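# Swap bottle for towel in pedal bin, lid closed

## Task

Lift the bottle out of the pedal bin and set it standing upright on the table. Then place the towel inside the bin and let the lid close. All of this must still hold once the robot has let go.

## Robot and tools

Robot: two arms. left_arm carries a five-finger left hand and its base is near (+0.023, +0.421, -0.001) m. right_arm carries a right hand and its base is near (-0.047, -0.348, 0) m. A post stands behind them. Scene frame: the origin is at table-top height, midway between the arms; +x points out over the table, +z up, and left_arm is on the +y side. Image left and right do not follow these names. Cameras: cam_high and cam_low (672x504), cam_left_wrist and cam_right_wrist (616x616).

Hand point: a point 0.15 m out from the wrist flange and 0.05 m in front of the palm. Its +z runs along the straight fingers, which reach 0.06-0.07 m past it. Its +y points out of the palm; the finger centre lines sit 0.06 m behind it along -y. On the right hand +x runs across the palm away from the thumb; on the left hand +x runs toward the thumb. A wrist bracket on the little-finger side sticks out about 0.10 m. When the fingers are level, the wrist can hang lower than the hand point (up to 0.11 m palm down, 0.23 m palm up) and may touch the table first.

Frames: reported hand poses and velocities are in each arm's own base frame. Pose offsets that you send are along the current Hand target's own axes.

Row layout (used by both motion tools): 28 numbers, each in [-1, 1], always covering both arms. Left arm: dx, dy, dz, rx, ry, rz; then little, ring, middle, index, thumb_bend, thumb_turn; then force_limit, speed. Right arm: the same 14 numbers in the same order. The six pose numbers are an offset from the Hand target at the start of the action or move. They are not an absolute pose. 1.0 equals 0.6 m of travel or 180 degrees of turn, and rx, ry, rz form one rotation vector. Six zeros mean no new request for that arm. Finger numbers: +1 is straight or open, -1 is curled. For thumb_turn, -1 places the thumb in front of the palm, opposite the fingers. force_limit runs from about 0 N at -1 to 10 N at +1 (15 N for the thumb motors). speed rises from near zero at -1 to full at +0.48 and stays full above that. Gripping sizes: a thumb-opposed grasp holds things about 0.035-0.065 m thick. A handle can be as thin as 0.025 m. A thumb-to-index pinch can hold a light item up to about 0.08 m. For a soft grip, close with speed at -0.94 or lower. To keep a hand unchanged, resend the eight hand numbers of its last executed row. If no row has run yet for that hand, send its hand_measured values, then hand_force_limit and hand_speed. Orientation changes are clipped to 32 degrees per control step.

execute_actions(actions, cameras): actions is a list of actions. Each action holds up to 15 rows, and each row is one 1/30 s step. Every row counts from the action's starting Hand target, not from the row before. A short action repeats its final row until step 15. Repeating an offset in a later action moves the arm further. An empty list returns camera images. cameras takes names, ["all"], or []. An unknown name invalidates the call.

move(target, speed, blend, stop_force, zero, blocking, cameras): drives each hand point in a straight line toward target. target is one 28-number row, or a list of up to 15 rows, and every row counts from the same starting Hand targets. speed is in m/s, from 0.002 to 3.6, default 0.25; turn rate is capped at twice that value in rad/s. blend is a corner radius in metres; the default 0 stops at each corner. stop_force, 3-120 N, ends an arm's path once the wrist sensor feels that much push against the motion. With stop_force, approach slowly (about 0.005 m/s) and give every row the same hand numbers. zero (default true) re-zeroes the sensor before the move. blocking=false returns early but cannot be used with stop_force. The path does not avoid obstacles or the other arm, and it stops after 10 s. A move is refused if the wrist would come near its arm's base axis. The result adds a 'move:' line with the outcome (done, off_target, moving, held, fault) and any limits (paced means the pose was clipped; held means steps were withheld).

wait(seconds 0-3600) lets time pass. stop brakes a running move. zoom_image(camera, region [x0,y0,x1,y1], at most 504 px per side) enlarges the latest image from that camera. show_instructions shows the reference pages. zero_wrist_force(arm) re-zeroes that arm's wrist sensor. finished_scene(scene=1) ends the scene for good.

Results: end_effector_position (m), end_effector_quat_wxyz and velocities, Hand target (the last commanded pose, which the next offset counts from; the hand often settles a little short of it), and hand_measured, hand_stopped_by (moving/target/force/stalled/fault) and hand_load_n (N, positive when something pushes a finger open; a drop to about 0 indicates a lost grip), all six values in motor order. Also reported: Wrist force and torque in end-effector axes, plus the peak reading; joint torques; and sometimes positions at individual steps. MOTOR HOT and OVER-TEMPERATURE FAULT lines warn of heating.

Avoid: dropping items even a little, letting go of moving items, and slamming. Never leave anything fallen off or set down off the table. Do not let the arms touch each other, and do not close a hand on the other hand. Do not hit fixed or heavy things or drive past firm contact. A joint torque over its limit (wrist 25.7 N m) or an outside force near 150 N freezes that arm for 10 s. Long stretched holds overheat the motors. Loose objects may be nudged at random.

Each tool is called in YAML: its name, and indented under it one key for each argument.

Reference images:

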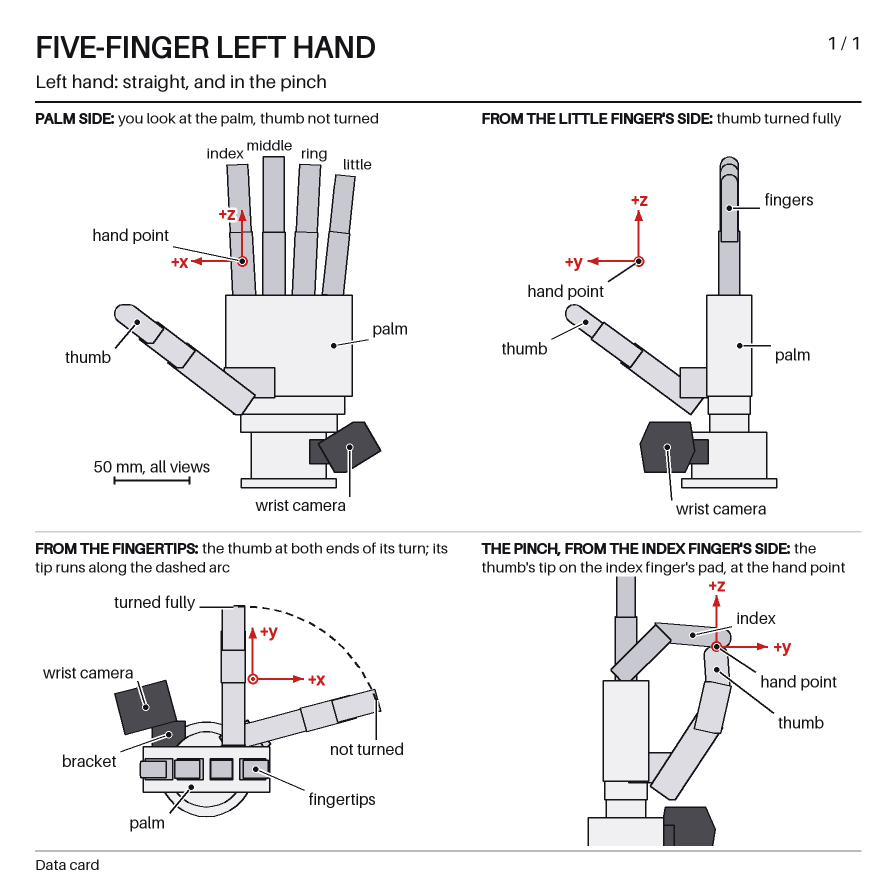

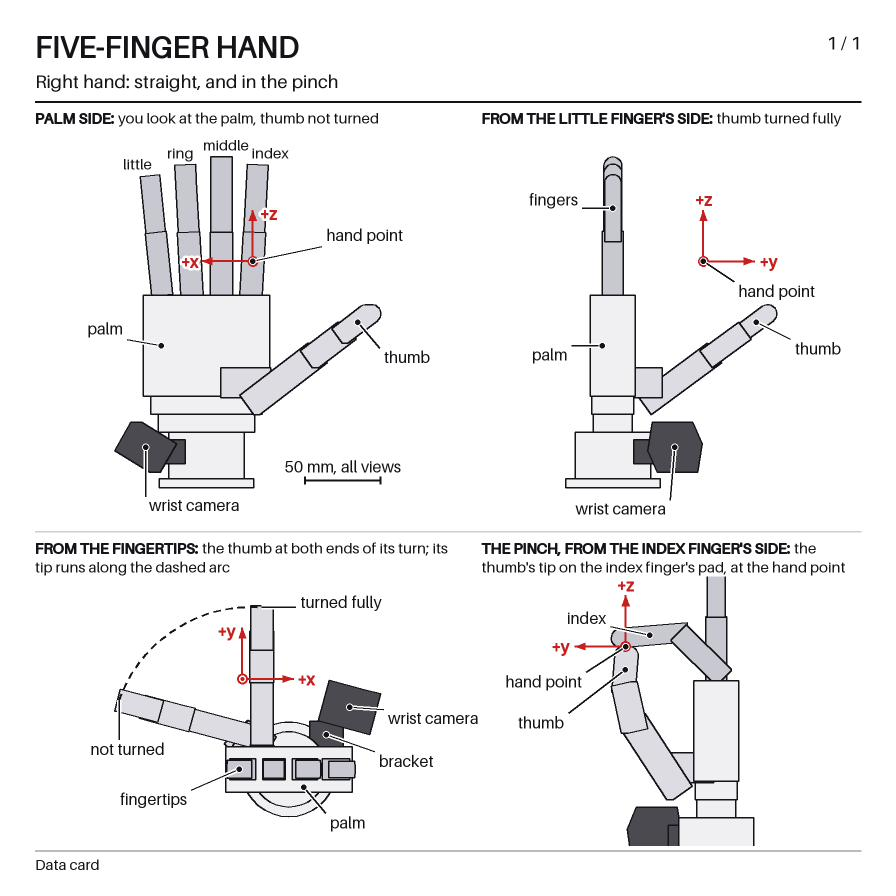

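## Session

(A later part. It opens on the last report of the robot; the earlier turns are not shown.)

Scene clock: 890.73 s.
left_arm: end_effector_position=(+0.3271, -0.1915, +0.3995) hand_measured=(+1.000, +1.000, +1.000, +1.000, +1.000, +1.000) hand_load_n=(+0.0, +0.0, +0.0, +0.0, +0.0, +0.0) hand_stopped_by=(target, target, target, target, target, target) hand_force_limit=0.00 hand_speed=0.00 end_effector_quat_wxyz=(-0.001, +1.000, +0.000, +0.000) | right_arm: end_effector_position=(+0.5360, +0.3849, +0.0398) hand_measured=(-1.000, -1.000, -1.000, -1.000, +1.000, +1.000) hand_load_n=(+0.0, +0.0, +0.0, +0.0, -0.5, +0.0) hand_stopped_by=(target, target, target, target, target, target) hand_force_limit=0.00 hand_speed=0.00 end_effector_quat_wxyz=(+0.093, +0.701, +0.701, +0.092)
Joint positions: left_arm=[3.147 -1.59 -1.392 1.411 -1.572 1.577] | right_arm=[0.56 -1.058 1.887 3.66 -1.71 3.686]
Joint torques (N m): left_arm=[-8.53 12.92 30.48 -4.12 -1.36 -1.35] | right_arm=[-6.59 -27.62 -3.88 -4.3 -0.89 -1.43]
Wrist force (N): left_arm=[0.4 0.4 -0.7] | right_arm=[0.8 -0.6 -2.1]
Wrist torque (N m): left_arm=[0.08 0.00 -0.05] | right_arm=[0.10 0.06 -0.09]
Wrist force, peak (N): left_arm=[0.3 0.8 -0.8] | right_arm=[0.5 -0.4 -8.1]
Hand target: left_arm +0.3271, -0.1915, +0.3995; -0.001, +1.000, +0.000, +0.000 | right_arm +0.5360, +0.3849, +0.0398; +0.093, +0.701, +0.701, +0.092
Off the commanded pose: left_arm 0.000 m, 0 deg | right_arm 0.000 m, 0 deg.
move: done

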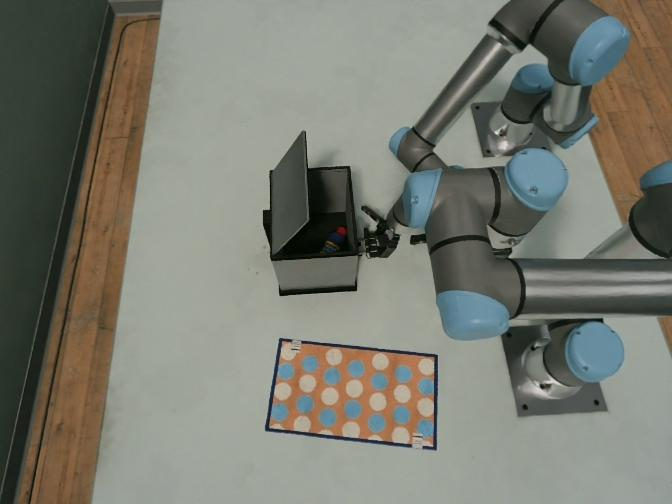

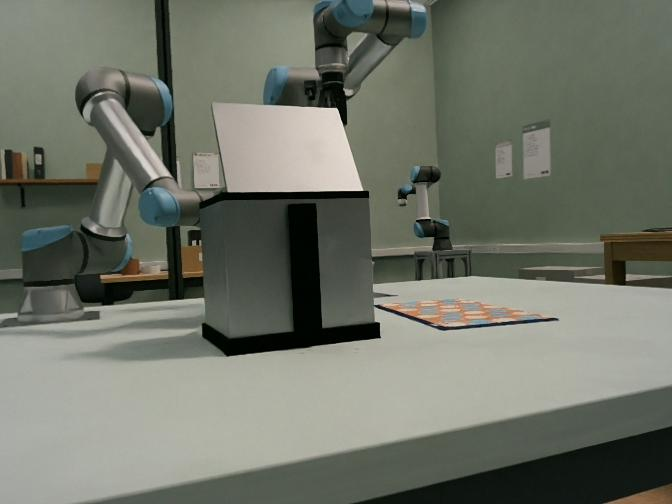

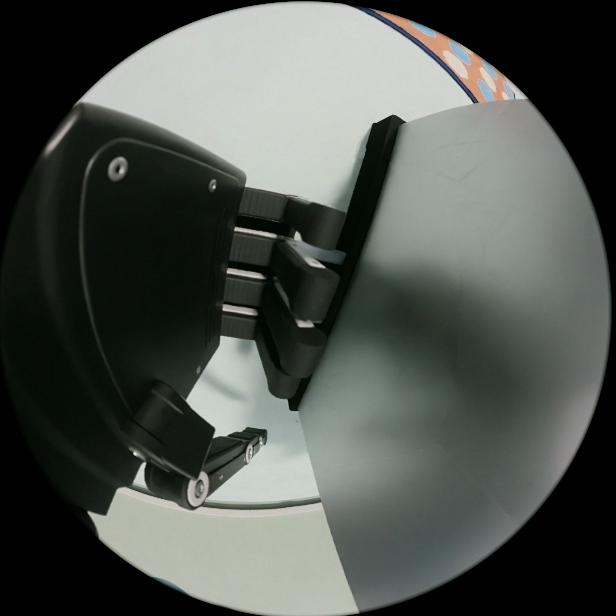

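execute_actions:
  actions: []
  cameras: ["cam_high","cam_left_wrist"]

zoom_image:
  camera: "cam_high"
  region: [250, 120, 410, 300]

zoom_image:
  camera: "cam_left_wrist"
  region: [150, 260, 390, 460]

Scene clock: 898.43 s.
left_arm: end_effector_position=(+0.3271, -0.1915, +0.3995) hand_measured=(+1.000, +1.000, +1.000, +1.000, +1.000, +1.000) hand_load_n=(+0.0, +0.0, +0.0, +0.0, +0.0, +0.0) hand_stopped_by=(target, target, target, target, target, target) hand_force_limit=0.00 hand_speed=0.00 end_effector_quat_wxyz=(-0.001, +1.000, +0.000, +0.000) | right_arm: end_effector_position=(+0.5360, +0.3849, +0.0398) hand_measured=(-1.000, -1.000, -1.000, -1.000, +1.000, +1.000) hand_load_n=(+0.0, +0.5, +0.0, +0.0, -0.5, +0.0) hand_stopped_by=(target, target, target, target, target, target) hand_force_limit=0.00 hand_speed=0.00 end_effector_quat_wxyz=(+0.093, +0.701, +0.701, +0.092)
Joint positions: left_arm=[3.147 -1.59 -1.392 1.411 -1.572 1.577] | right_arm=[0.56 -1.058 1.887 3.66 -1.71 3.686]
Joint velocities: within noise
Joint torques (N m): left_arm=[-8.07 12.93 30.56 -4.06 -1.28 -1.46] | right_arm=[-5.59 -27.2 -3.47 -4.2 0.57 -1.23]
Wrist force (N): left_arm=[0.5 0.5 -0.7] | right_arm=[0.8 -0.5 -2.3]
Wrist torque (N m): left_arm=[0.10 -0.03 -0.05] | right_arm=[0.13 0.07 -0.09]
Wrist force, peak (N): left_arm=[0.3 0.6 -0.9] | right_arm=[1.3 -0.6 -2.4]
Hand target: left_arm +0.3271, -0.1915, +0.3995; -0.001, +1.000, +0.000, +0.000 | right_arm +0.5360, +0.3849, +0.0398; +0.093, +0.701, +0.701, +0.092
Off the commanded pose: left_arm 0.000 m, 0 deg | right_arm 0.000 m, 0 deg.
Images, in order (width x height): cam_high 672x504, cam_left_wrist 616x616.

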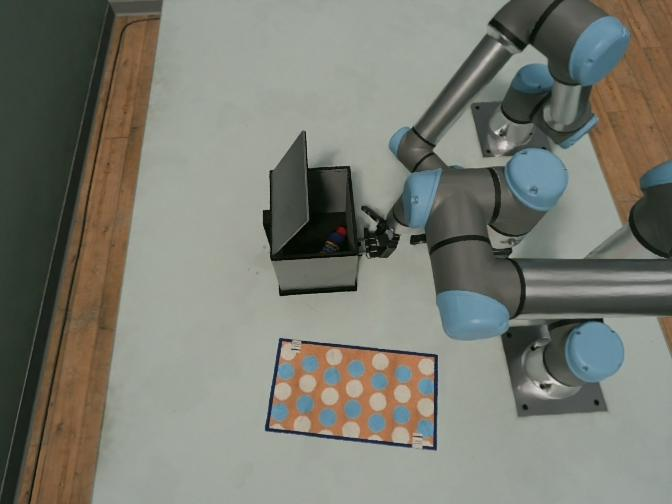

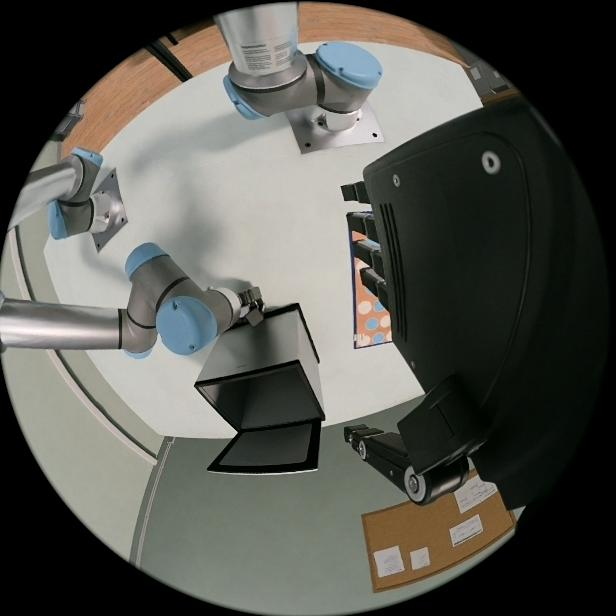

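Scaled by 2.800 from the camera's image (finer frame: 960x720).

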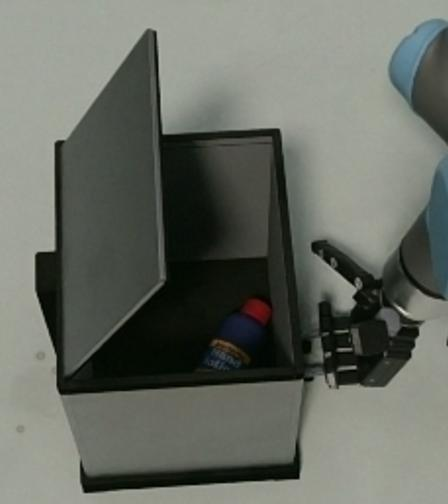

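Scaled by 2.100 from the camera's image (finer frame: 880x880).

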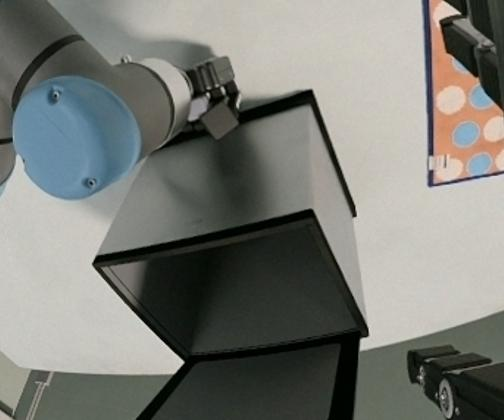

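execute_actions:
  actions: []

Scene clock: 935.03 s.
left_arm: end_effector_position=(+0.3271, -0.1915, +0.3995) hand_measured=(+1.000, +1.000, +1.000, +1.000, +1.000, +1.000) hand_load_n=(+0.0, -0.5, +0.0, +0.0, +0.0, +0.0) hand_stopped_by=(target, target, target, target, target, target) hand_force_limit=0.00 hand_speed=0.00 end_effector_quat_wxyz=(-0.001, +1.000, +0.000, +0.000) | right_arm: end_effector_position=(+0.5360, +0.3849, +0.0398) hand_measured=(-1.000, -1.000, -1.000, -1.000, +1.000, +1.000) hand_load_n=(+0.0, +0.0, +0.0, +0.0, -0.5, +0.0) hand_stopped_by=(target, target, target, target, target, target) hand_force_limit=0.00 hand_speed=0.00 end_effector_quat_wxyz=(+0.093, +0.701, +0.701, +0.092)
Joint positions: left_arm=[3.147 -1.59 -1.392 1.411 -1.572 1.577] | right_arm=[0.56 -1.058 1.887 3.66 -1.71 3.686]
Joint velocities: within noise
Joint torques (N m): left_arm=[-7.88 13.48 30.46 -3.91 -1.29 -1.54] | right_arm=[-3.73 -26.76 -3.47 -4.13 1.78 -1.42]
Wrist force (N): left_arm=[0.1 0.5 -0.8] | right_arm=[1.0 -0.3 -2.1]
Wrist torque (N m): left_arm=[0.10 0.04 -0.08] | right_arm=[0.15 0.04 -0.07]
Wrist force, peak (N): left_arm=[0.4 0.6 -0.8] | right_arm=[1.1 -0.3 -2.5]
Hand target: left_arm +0.3271, -0.1915, +0.3995; -0.001, +1.000, +0.000, +0.000 | right_arm +0.5360, +0.3849, +0.0398; +0.093, +0.701, +0.701, +0.092
Off the commanded pose: left_arm 0.000 m, 0 deg | right_arm 0.000 m, 0 deg.

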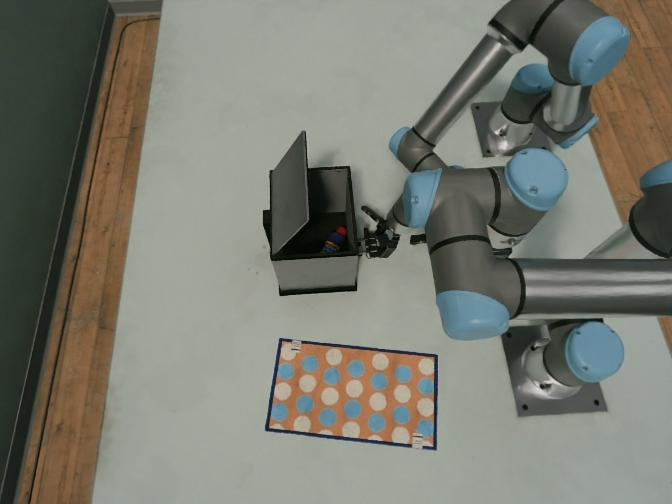

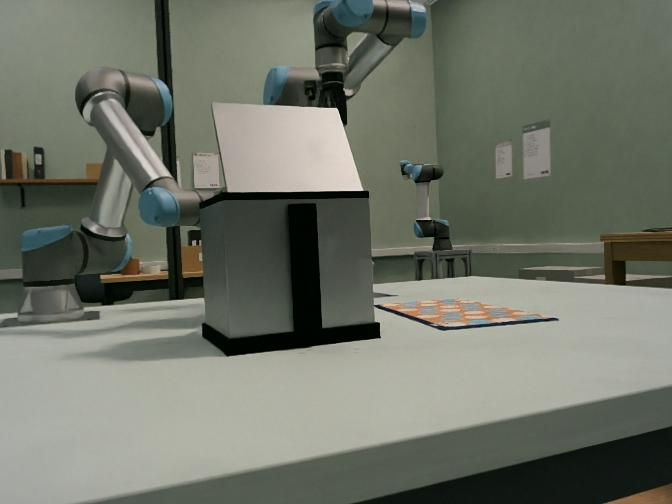

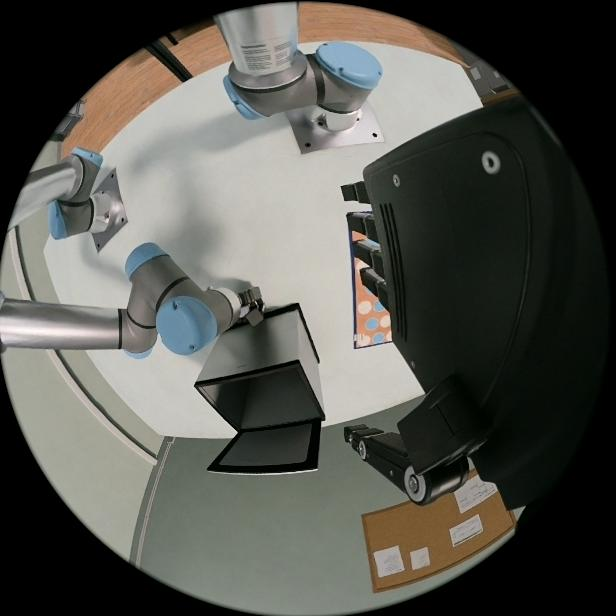

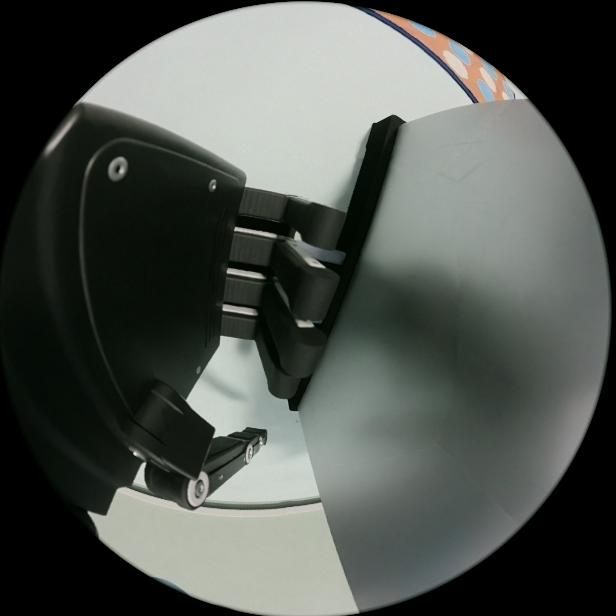

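zoom_image:
  camera: "cam_high"
  region: [250, 120, 390, 300]

zoom_image:
  camera: "cam_left_wrist"
  region: [180, 280, 360, 480]

Scaled by 2.800 from the camera's image (finer frame: 960x720).

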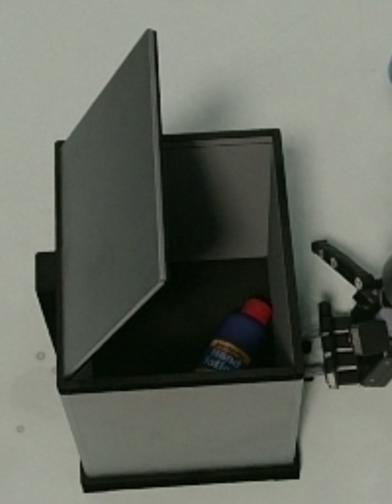

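Scaled by 2.520 from the camera's image (finer frame: 880x880).

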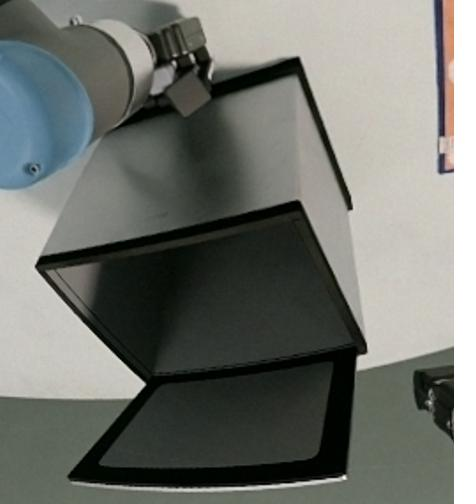

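move:
  target: [0.25,0.2167,-0.05,0,0,0,1,1,1,1,1,1,0,0,0,0,0,0,0,0,-1,-1,-1,-1,1,1,0,0]
  speed: 0.2
  cameras: ["all"]

Scene clock: 1088.67 s.
left_arm: end_effector_position=(+0.4770, -0.3216, +0.4293) hand_measured=(+1.000, +1.000, +1.000, +1.000, +1.000, +1.000) hand_load_n=(+0.0, +0.0, +0.0, +0.0, -0.5, +0.0) hand_stopped_by=(target, target, target, target, target, target) hand_force_limit=0.00 hand_speed=0.00 end_effector_quat_wxyz=(-0.001, +1.000, +0.000, +0.000) | right_arm: end_effector_position=(+0.5360, +0.3849, +0.0398) hand_measured=(-1.000, -1.000, -1.000, -1.000, +1.000, +1.000) hand_load_n=(+0.0, +0.0, +0.0, +0.0, +0.0, +0.0) hand_stopped_by=(target, target, target, target, target, target) hand_force_limit=0.00 hand_speed=0.00 end_effector_quat_wxyz=(+0.093, +0.701, +0.701, +0.092)
Joint positions: left_arm=[2.872 -2.19 -0.501 1.119 -1.572 1.301] | right_arm=[0.56 -1.058 1.887 3.66 -1.71 3.686]
Joint torques (N m): left_arm=[-8.03 34.71 28.33 -4.06 -2.14 -1.43] | right_arm=[-0.82 -27.39 -5.09 -4.05 2.47 -1.41]
Wrist force (N): left_arm=[0.4 0.3 -0.7] | right_arm=[1.0 -0.2 -1.9]
Wrist torque (N m): left_arm=[0.06 0.01 -0.04] | right_arm=[0.15 0.04 -0.07]
Wrist force, peak (N): left_arm=[1.4 0.9 -0.4] | right_arm=[1.2 -0.5 -2.3]
Hand target: left_arm +0.4771, -0.3216, +0.4294; -0.001, +1.000, +0.000, +0.000 | right_arm +0.5360, +0.3849, +0.0398; +0.093, +0.701, +0.701, +0.092
Off the commanded pose: left_arm 0.000 m, 0 deg | right_arm 0.000 m, 0 deg.
move: done

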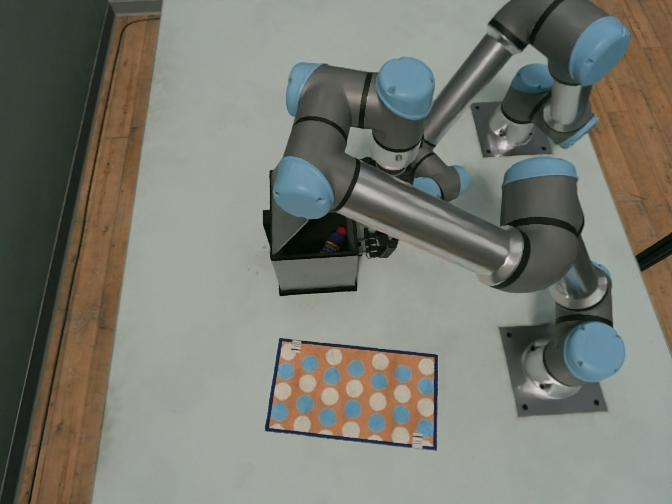

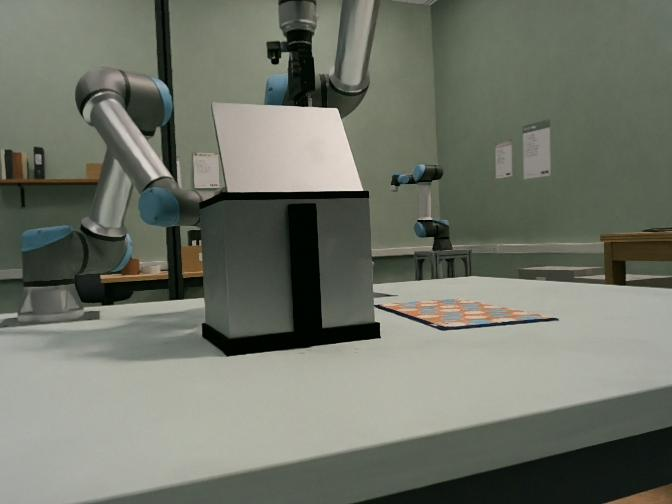

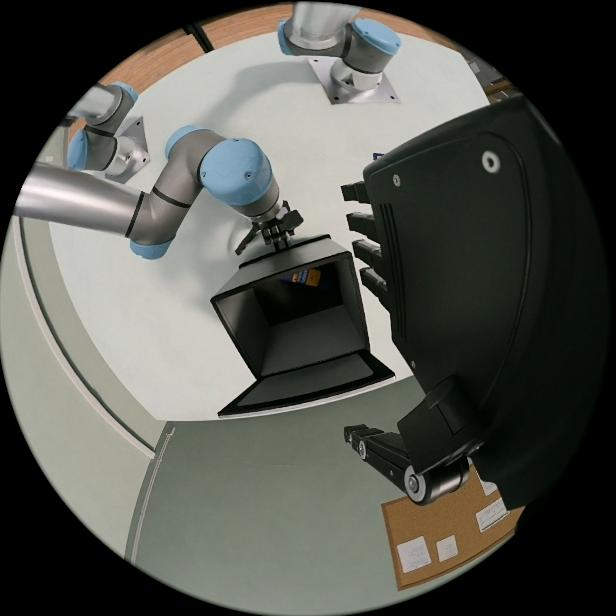

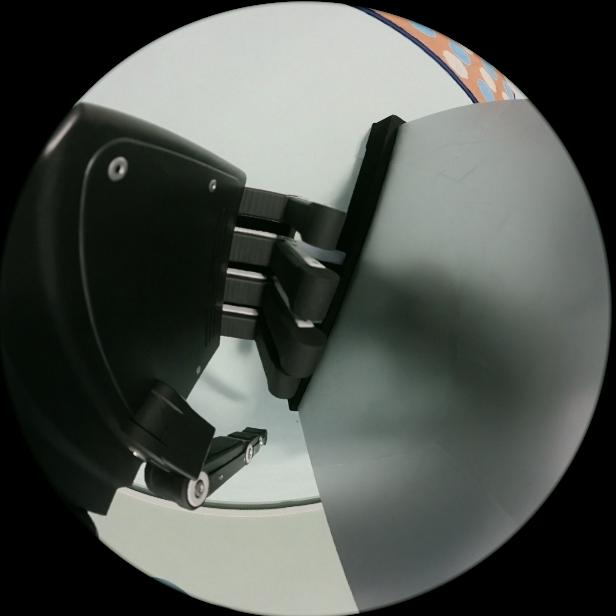

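zoom_image:
  camera: "cam_left_wrist"
  region: [200, 220, 400, 420]

Scaled by 2.520 from the camera's image (finer frame: 880x880).

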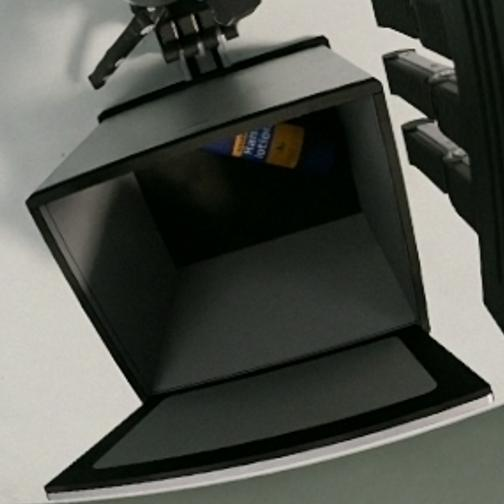

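move:
  target: [0.1167,-0.0833,-0.05,0,0,0.7,1,1,1,1,1,1,0,0,0,0,0,0,0,0,-1,-1,-1,-1,1,1,0,0]
  speed: 0.35
  cameras: ["cam_high", "cam_left_wrist", "cam_low"]

Scene clock: 1375.37 s.
left_arm: end_effector_position=(+0.5459, -0.2712, +0.4581) hand_measured=(+1.000, +1.000, +1.000, +1.000, +1.000, +1.000) hand_load_n=(+0.0, -0.5, +0.0, +0.0, +0.0, +0.0) hand_stopped_by=(target, target, target, target, target, target) hand_force_limit=0.00 hand_speed=0.00 end_effector_quat_wxyz=(+0.175, -0.460, +0.824, -0.280) | right_arm: end_effector_position=(+0.5360, +0.3849, +0.0398) hand_measured=(-1.000, -1.000, -1.000, -1.000, +1.000, +1.000) hand_load_n=(+0.0, +0.0, +0.0, +0.0, +0.0, +0.0) hand_stopped_by=(target, target, target, target, target, target) hand_force_limit=0.00 hand_speed=0.00 end_effector_quat_wxyz=(+0.093, +0.701, +0.701, +0.092)
Joint positions: left_arm=[3.012 -2.319 -0.035 1.423 -1.342 3.49] | right_arm=[0.56 -1.058 1.887 3.66 -1.71 3.686]
Joint torques (N m): left_arm=[-9.19 50.6 24.38 0.85 -1.67 1.79] | right_arm=[4.88 -40.33 -12.18 0.01 2.24 -1.26]
Wrist force (N): left_arm=[0.2 0.9 -0.8] | right_arm=[1.0 0.3 -1.7]
Wrist torque (N m): left_arm=[0.26 -0.01 -0.28] | right_arm=[0.16 0.03 -0.05]
Wrist force, peak (N): left_arm=[0.5 1.3 -1.1] | right_arm=[0.6 1.2 -9.9]
Hand target: left_arm +0.5471, -0.2717, +0.4594; +0.031, -0.459, +0.887, -0.050 | right_arm +0.5360, +0.3849, +0.0398; +0.093, +0.701, +0.701, +0.092
Off the commanded pose: left_arm 0.002 m, 39 deg; orientation clipped | right_arm 0.000 m, 0 deg.
elbow stopped short (left arm): the move would have taken joint 3 (elbow) straighter than the controller allows.
move: off_target (left_arm); limits=paced
Images, in order (width x height): cam_high 672x504, cam_low 672x504, cam_left_wrist 616x616.

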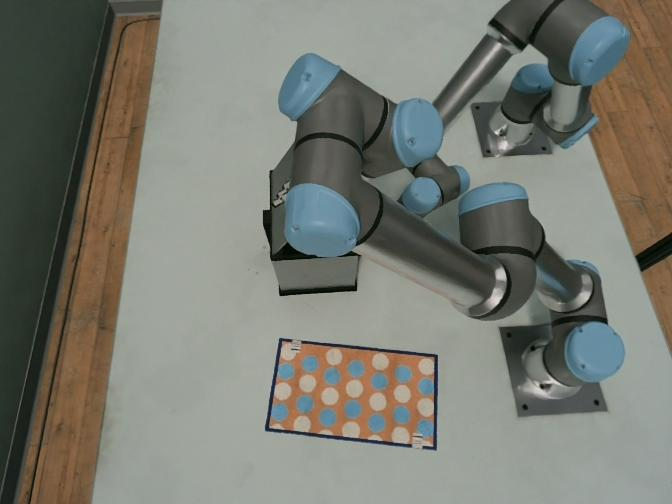

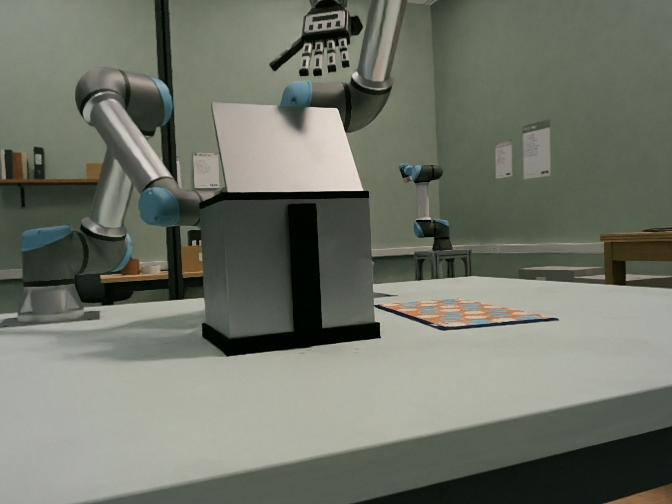

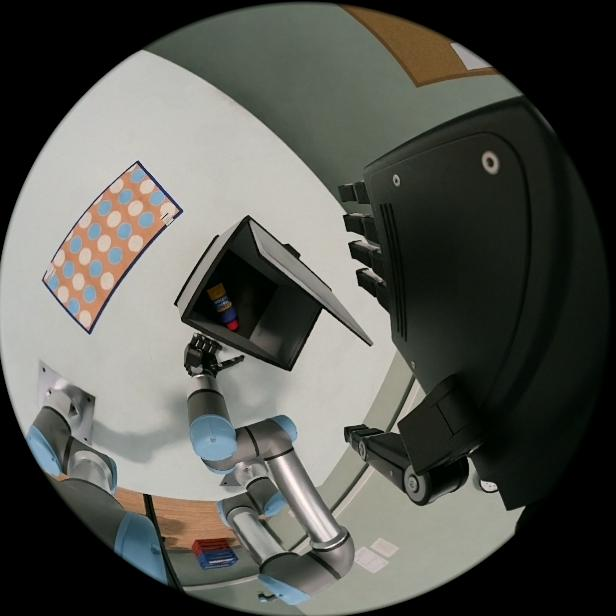

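zoom_image:
  camera: "cam_left_wrist"
  region: [165, 205, 345, 385]

Scaled by 2.800 from the camera's image (finer frame: 880x880).

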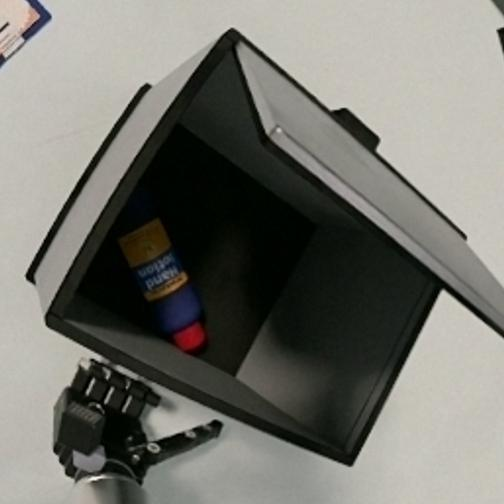

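move:
  target: [0,0,0,0,0,0,1,1,1,1,1,1,0,0,0,-0.0026,0.00966,0,0,0,-1,-1,-1,-1,1,1,0,0]
  speed: 0.01
  stop_force: 15
  cameras: ["cam_high", "cam_low", "cam_left_wrist"]

Scene clock: 1466.27 s.
left_arm: end_effector_position=(+0.5459, -0.2712, +0.4581) hand_measured=(+1.000, +1.000, +1.000, +1.000, +1.000, +1.000) hand_load_n=(+0.0, +0.0, -0.5, +0.0, +0.0, +0.0) hand_stopped_by=(target, target, target, target, target, target) hand_force_limit=0.00 hand_speed=0.00 end_effector_quat_wxyz=(+0.175, -0.460, +0.824, -0.280) | right_arm: end_effector_position=(+0.5360, +0.3849, +0.0338) hand_measured=(-1.000, -1.000, -1.000, -1.000, +1.000, +1.000) hand_load_n=(+0.0, +0.0, +0.0, +0.0, +0.0, +0.0) hand_stopped_by=(target, target, target, target, target, target) hand_force_limit=0.00 hand_speed=0.00 end_effector_quat_wxyz=(+0.093, +0.701, +0.701, +0.092)
Joint positions: left_arm=[3.012 -2.319 -0.035 1.423 -1.342 3.49] | right_arm=[0.56 -1.047 1.89 3.646 -1.71 3.686]
Joint torques (N m): left_arm=[-7.67 50.66 23.39 0.79 -1.86 1.63] | right_arm=[3.45 -29.69 -3.31 -4.31 2.32 -1.33]
Wrist force (N): left_arm=[0.0 1.1 -0.5] | right_arm=[0.9 0.0 -0.8]
Wrist torque (N m): left_arm=[0.26 0.03 -0.30] | right_arm=[0.11 -0.01 -0.07]
Wrist force, peak (N): left_arm=[0.4 1.6 -0.5] | right_arm=[0.8 -0.3 -2.7]
Hand target: left_arm +0.5459, -0.2712, +0.4581; +0.175, -0.460, +0.824, -0.280 (not the last commanded pose) | right_arm +0.5360, +0.3849, +0.0338; +0.093, +0.701, +0.701, +0.092
Off the commanded pose: left_arm 0.002 m, 32 deg | right_arm 0.000 m, 0 deg.
move: done

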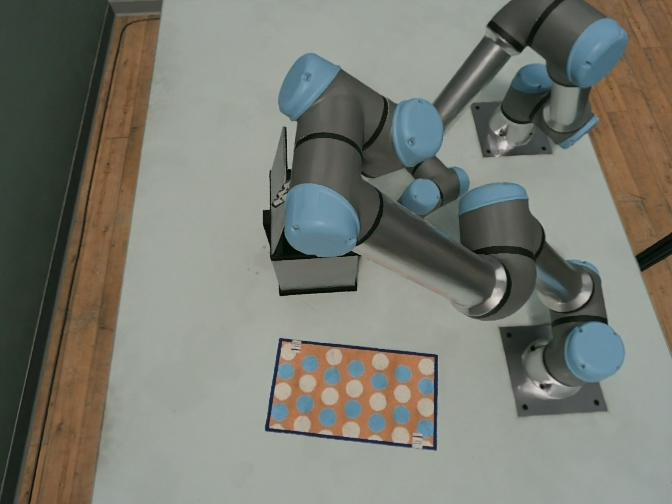

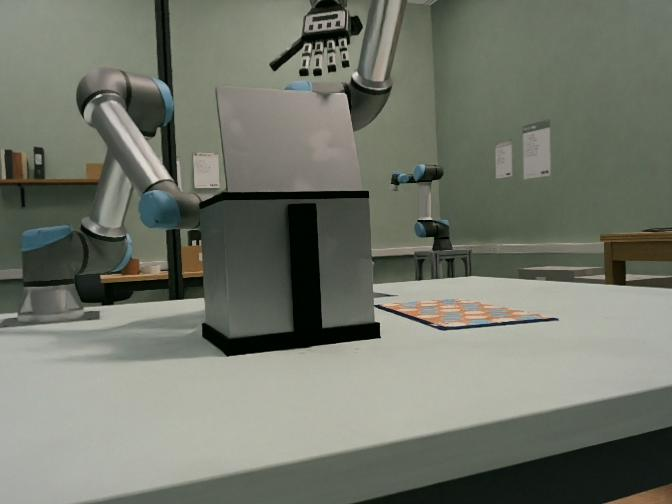

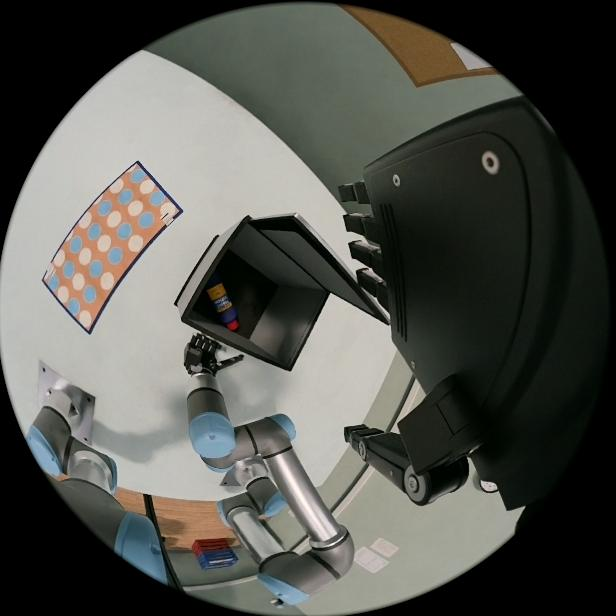

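move:
  target: [0,0,0,0,0,0,1,1,1,1,1,1,0,0,0,-0.00174,0.00644,0,0,0,-1,-1,-1,-1,1,1,0,0]
  speed: 0.01
  stop_force: 15
  cameras: ["cam_high", "cam_low", "cam_right_wrist"]

Scene clock: 1476.03 s.
left_arm: end_effector_position=(+0.5459, -0.2712, +0.4581) hand_measured=(+1.000, +1.000, +1.000, +1.000, +1.000, +1.000) hand_load_n=(+0.0, +0.0, +0.0, +0.0, +0.0, +0.0) hand_stopped_by=(target, target, target, target, target, target) hand_force_limit=0.00 hand_speed=0.00 end_effector_quat_wxyz=(+0.175, -0.460, +0.824, -0.280) | right_arm: end_effector_position=(+0.5360, +0.3849, +0.0319) hand_measured=(-1.000, -1.000, -1.000, -1.000, +1.000, +1.000) hand_load_n=(+0.0, +0.0, +0.0, +0.0, +0.0, +0.0) hand_stopped_by=(target, target, target, target, target, target) hand_force_limit=0.00 hand_speed=0.00 end_effector_quat_wxyz=(+0.093, +0.701, +0.701, +0.092)
Joint positions: left_arm=[3.012 -2.319 -0.035 1.423 -1.342 3.49] | right_arm=[0.56 -1.043 1.891 3.641 -1.71 3.686]
Joint torques (N m): left_arm=[-8.01 50.72 20.97 0.65 -1.83 1.83] | right_arm=[-3.52 -36.36 -23.55 0.79 2.14 -1.23]
Wrist force (N): left_arm=[0.0 1.1 -0.5] | right_arm=[0.1 -0.6 -15.6]
Wrist torque (N m): left_arm=[0.26 0.03 -0.30] | right_arm=[1.00 0.59 -0.16]
Wrist force, peak (N): left_arm=[0.2 1.4 -0.9] | right_arm=[0.0 -1.6 -18.9]
Hand target: left_arm +0.5459, -0.2712, +0.4581; +0.175, -0.460, +0.824, -0.280 | right_arm +0.5360, +0.3849, +0.0319; +0.093, +0.701, +0.701, +0.092 (not the last commanded pose)
Off the commanded pose: left_arm 0.000 m, 0 deg | right_arm 0.002 m, 0 deg.
move: contact (right_arm)

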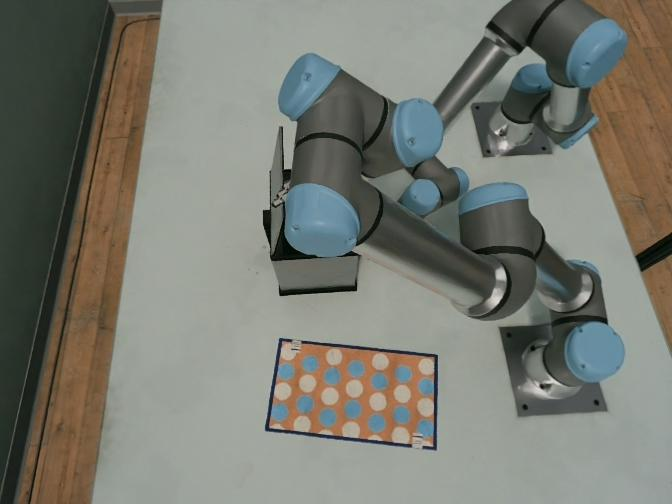

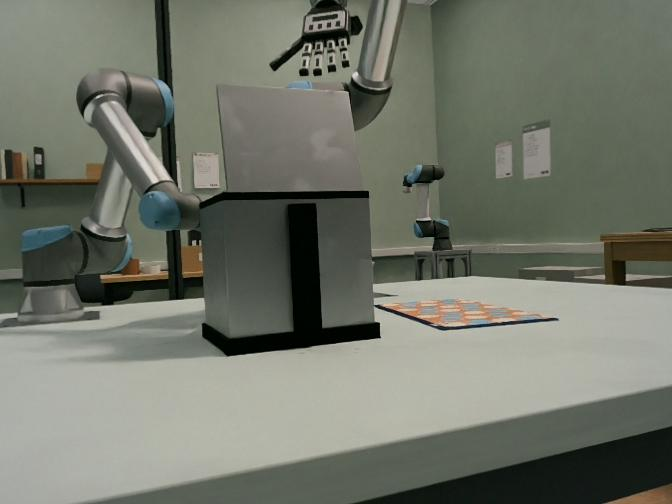

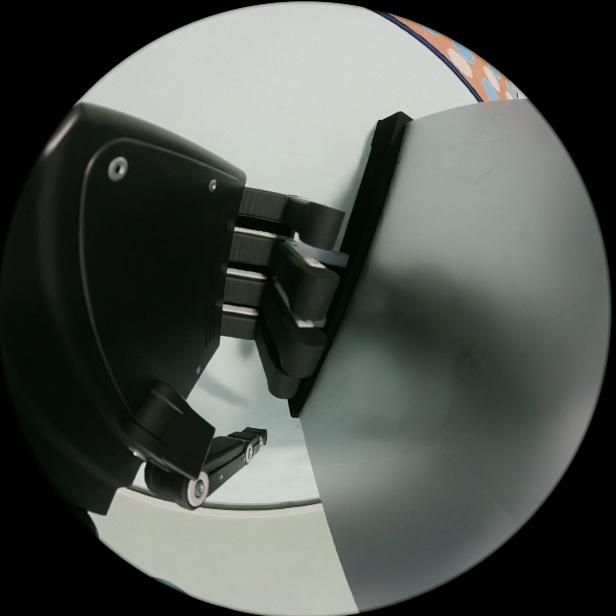

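move:
  target: [0,0,0,0,0,0,1,1,1,1,1,1,0,0,0,0.000434,-0.00161,0,0,0,-1,-1,-1,-1,-0.8,1,-0.6,-0.4]
  speed: 0.01
  cameras: ["cam_right_wrist"]

Scene clock: 1643.60 s.
left_arm: end_effector_position=(+0.5459, -0.2712, +0.4581) hand_measured=(+1.000, +1.000, +1.000, +1.000, +1.000, +1.000) hand_load_n=(+0.0, +0.0, +0.0, -0.5, +0.0, +0.0) hand_stopped_by=(target, target, target, target, target, target) hand_force_limit=0.00 hand_speed=0.00 end_effector_quat_wxyz=(+0.175, -0.460, +0.824, -0.280) | right_arm: end_effector_position=(+0.5360, +0.3849, +0.0330) hand_measured=(-1.000, -1.000, -1.000, -1.000, -0.362, +1.000) hand_load_n=(+0.0, +0.0, +0.0, +0.0, +3.0, +0.0) hand_stopped_by=(target, target, target, target, force, target) hand_force_limit=-0.60 hand_speed=-0.40 end_effector_quat_wxyz=(+0.093, +0.701, +0.701, +0.092)
Joint positions: left_arm=[3.012 -2.319 -0.035 1.423 -1.342 3.49] | right_arm=[0.56 -1.045 1.89 3.644 -1.71 3.686]
Joint torques (N m): left_arm=[-7.24 50.96 19.41 0.64 -1.88 1.69] | right_arm=[-2.26 -41.32 -26.8 0.2 2.21 -1.29]
Wrist force (N): left_arm=[0.3 1.3 -0.5] | right_arm=[-0.8 1.6 -5.9]
Wrist torque (N m): left_arm=[0.30 -0.01 -0.28] | right_arm=[0.59 0.28 -0.10]
Wrist force, peak (N): left_arm=[0.2 1.3 -0.8] | right_arm=[0.2 -0.7 -16.1]
Hand target: left_arm +0.5459, -0.2712, +0.4581; +0.175, -0.460, +0.824, -0.280 | right_arm +0.5360, +0.3849, +0.0330; +0.093, +0.701, +0.701, +0.092
Off the commanded pose: left_arm 0.000 m, 0 deg | right_arm 0.000 m, 0 deg.
move: done

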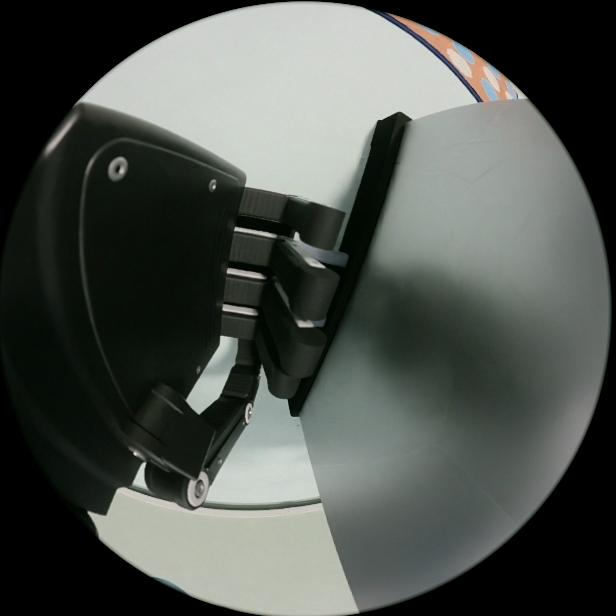

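move:
  target: [0,0,0,0,0,0,1,1,1,1,1,1,0,0,0.0117,0.0026,-0.00966,0,0.211,0,-1,-1,-1,-1,-0.8,1,-0.6,-0.4]
  speed: 0.07
  cameras: ["all"]

Scene clock: 1665.20 s.
left_arm: end_effector_position=(+0.5459, -0.2712, +0.4581) hand_measured=(+1.000, +1.000, +1.000, +1.000, +1.000, +1.000) hand_load_n=(+0.0, +0.0, +0.0, +0.0, +0.0, +0.0) hand_stopped_by=(target, target, target, target, target, target) hand_force_limit=0.00 hand_speed=0.00 end_effector_quat_wxyz=(+0.175, -0.460, +0.824, -0.280) | right_arm: end_effector_position=(+0.5360, +0.3919, +0.0389) hand_measured=(-1.000, -1.000, -1.000, -1.000, -0.364, +1.000) hand_load_n=(+0.0, +0.0, +0.0, +0.0, +2.5, +0.0) hand_stopped_by=(target, target, target, target, force, target) hand_force_limit=-0.60 hand_speed=-0.40 end_effector_quat_wxyz=(-0.140, +0.633, +0.693, +0.316)
Joint positions: left_arm=[3.012 -2.319 -0.035 1.423 -1.342 3.49] | right_arm=[0.285 -1.068 2.151 3.178 -1.01 3.469]
Joint torques (N m): left_arm=[-8.1 50.16 15.64 0.57 -1.74 1.77] | right_arm=[-5.38 -23.98 -1.63 -4.51 4.11 -2.34]
Wrist force (N): left_arm=[0.0 1.2 -0.7] | right_arm=[-2.4 -1.3 -5.7]
Wrist torque (N m): left_arm=[0.28 0.02 -0.30] | right_arm=[0.17 -0.14 0.12]
Wrist force, peak (N): left_arm=[0.6 1.3 -0.7] | right_arm=[-23.0 3.0 -54.0]
Hand target: left_arm +0.5459, -0.2712, +0.4581; +0.175, -0.460, +0.824, -0.280 | right_arm +0.5360, +0.3919, +0.0389; -0.140, +0.633, +0.693, +0.316
Off the commanded pose: left_arm 0.000 m, 0 deg | right_arm 0.000 m, 0 deg.
move: done

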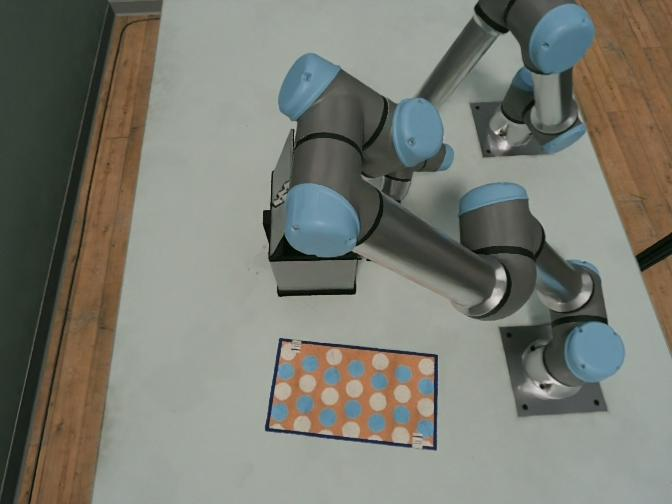

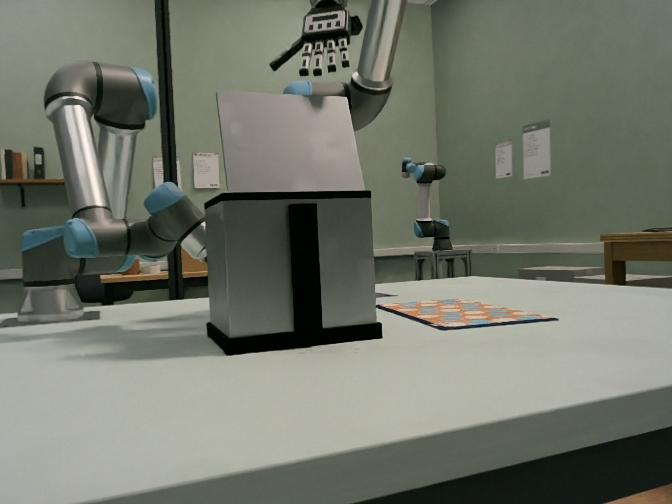

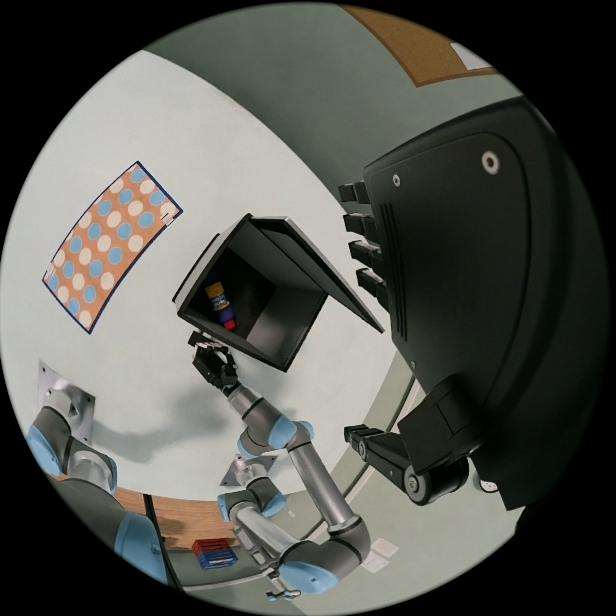

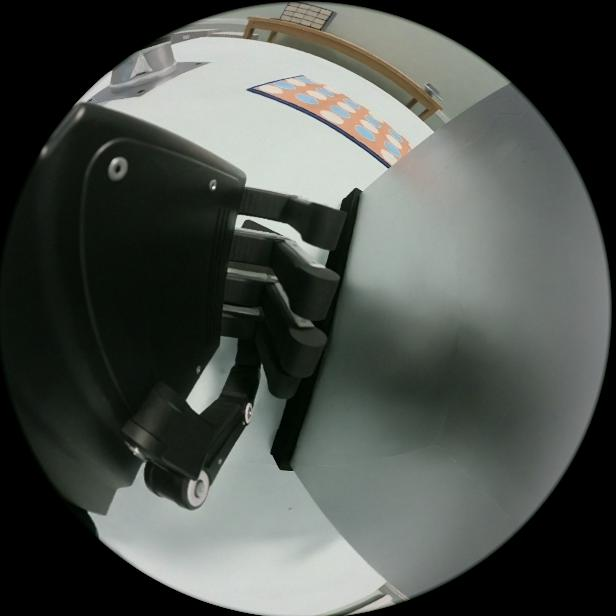

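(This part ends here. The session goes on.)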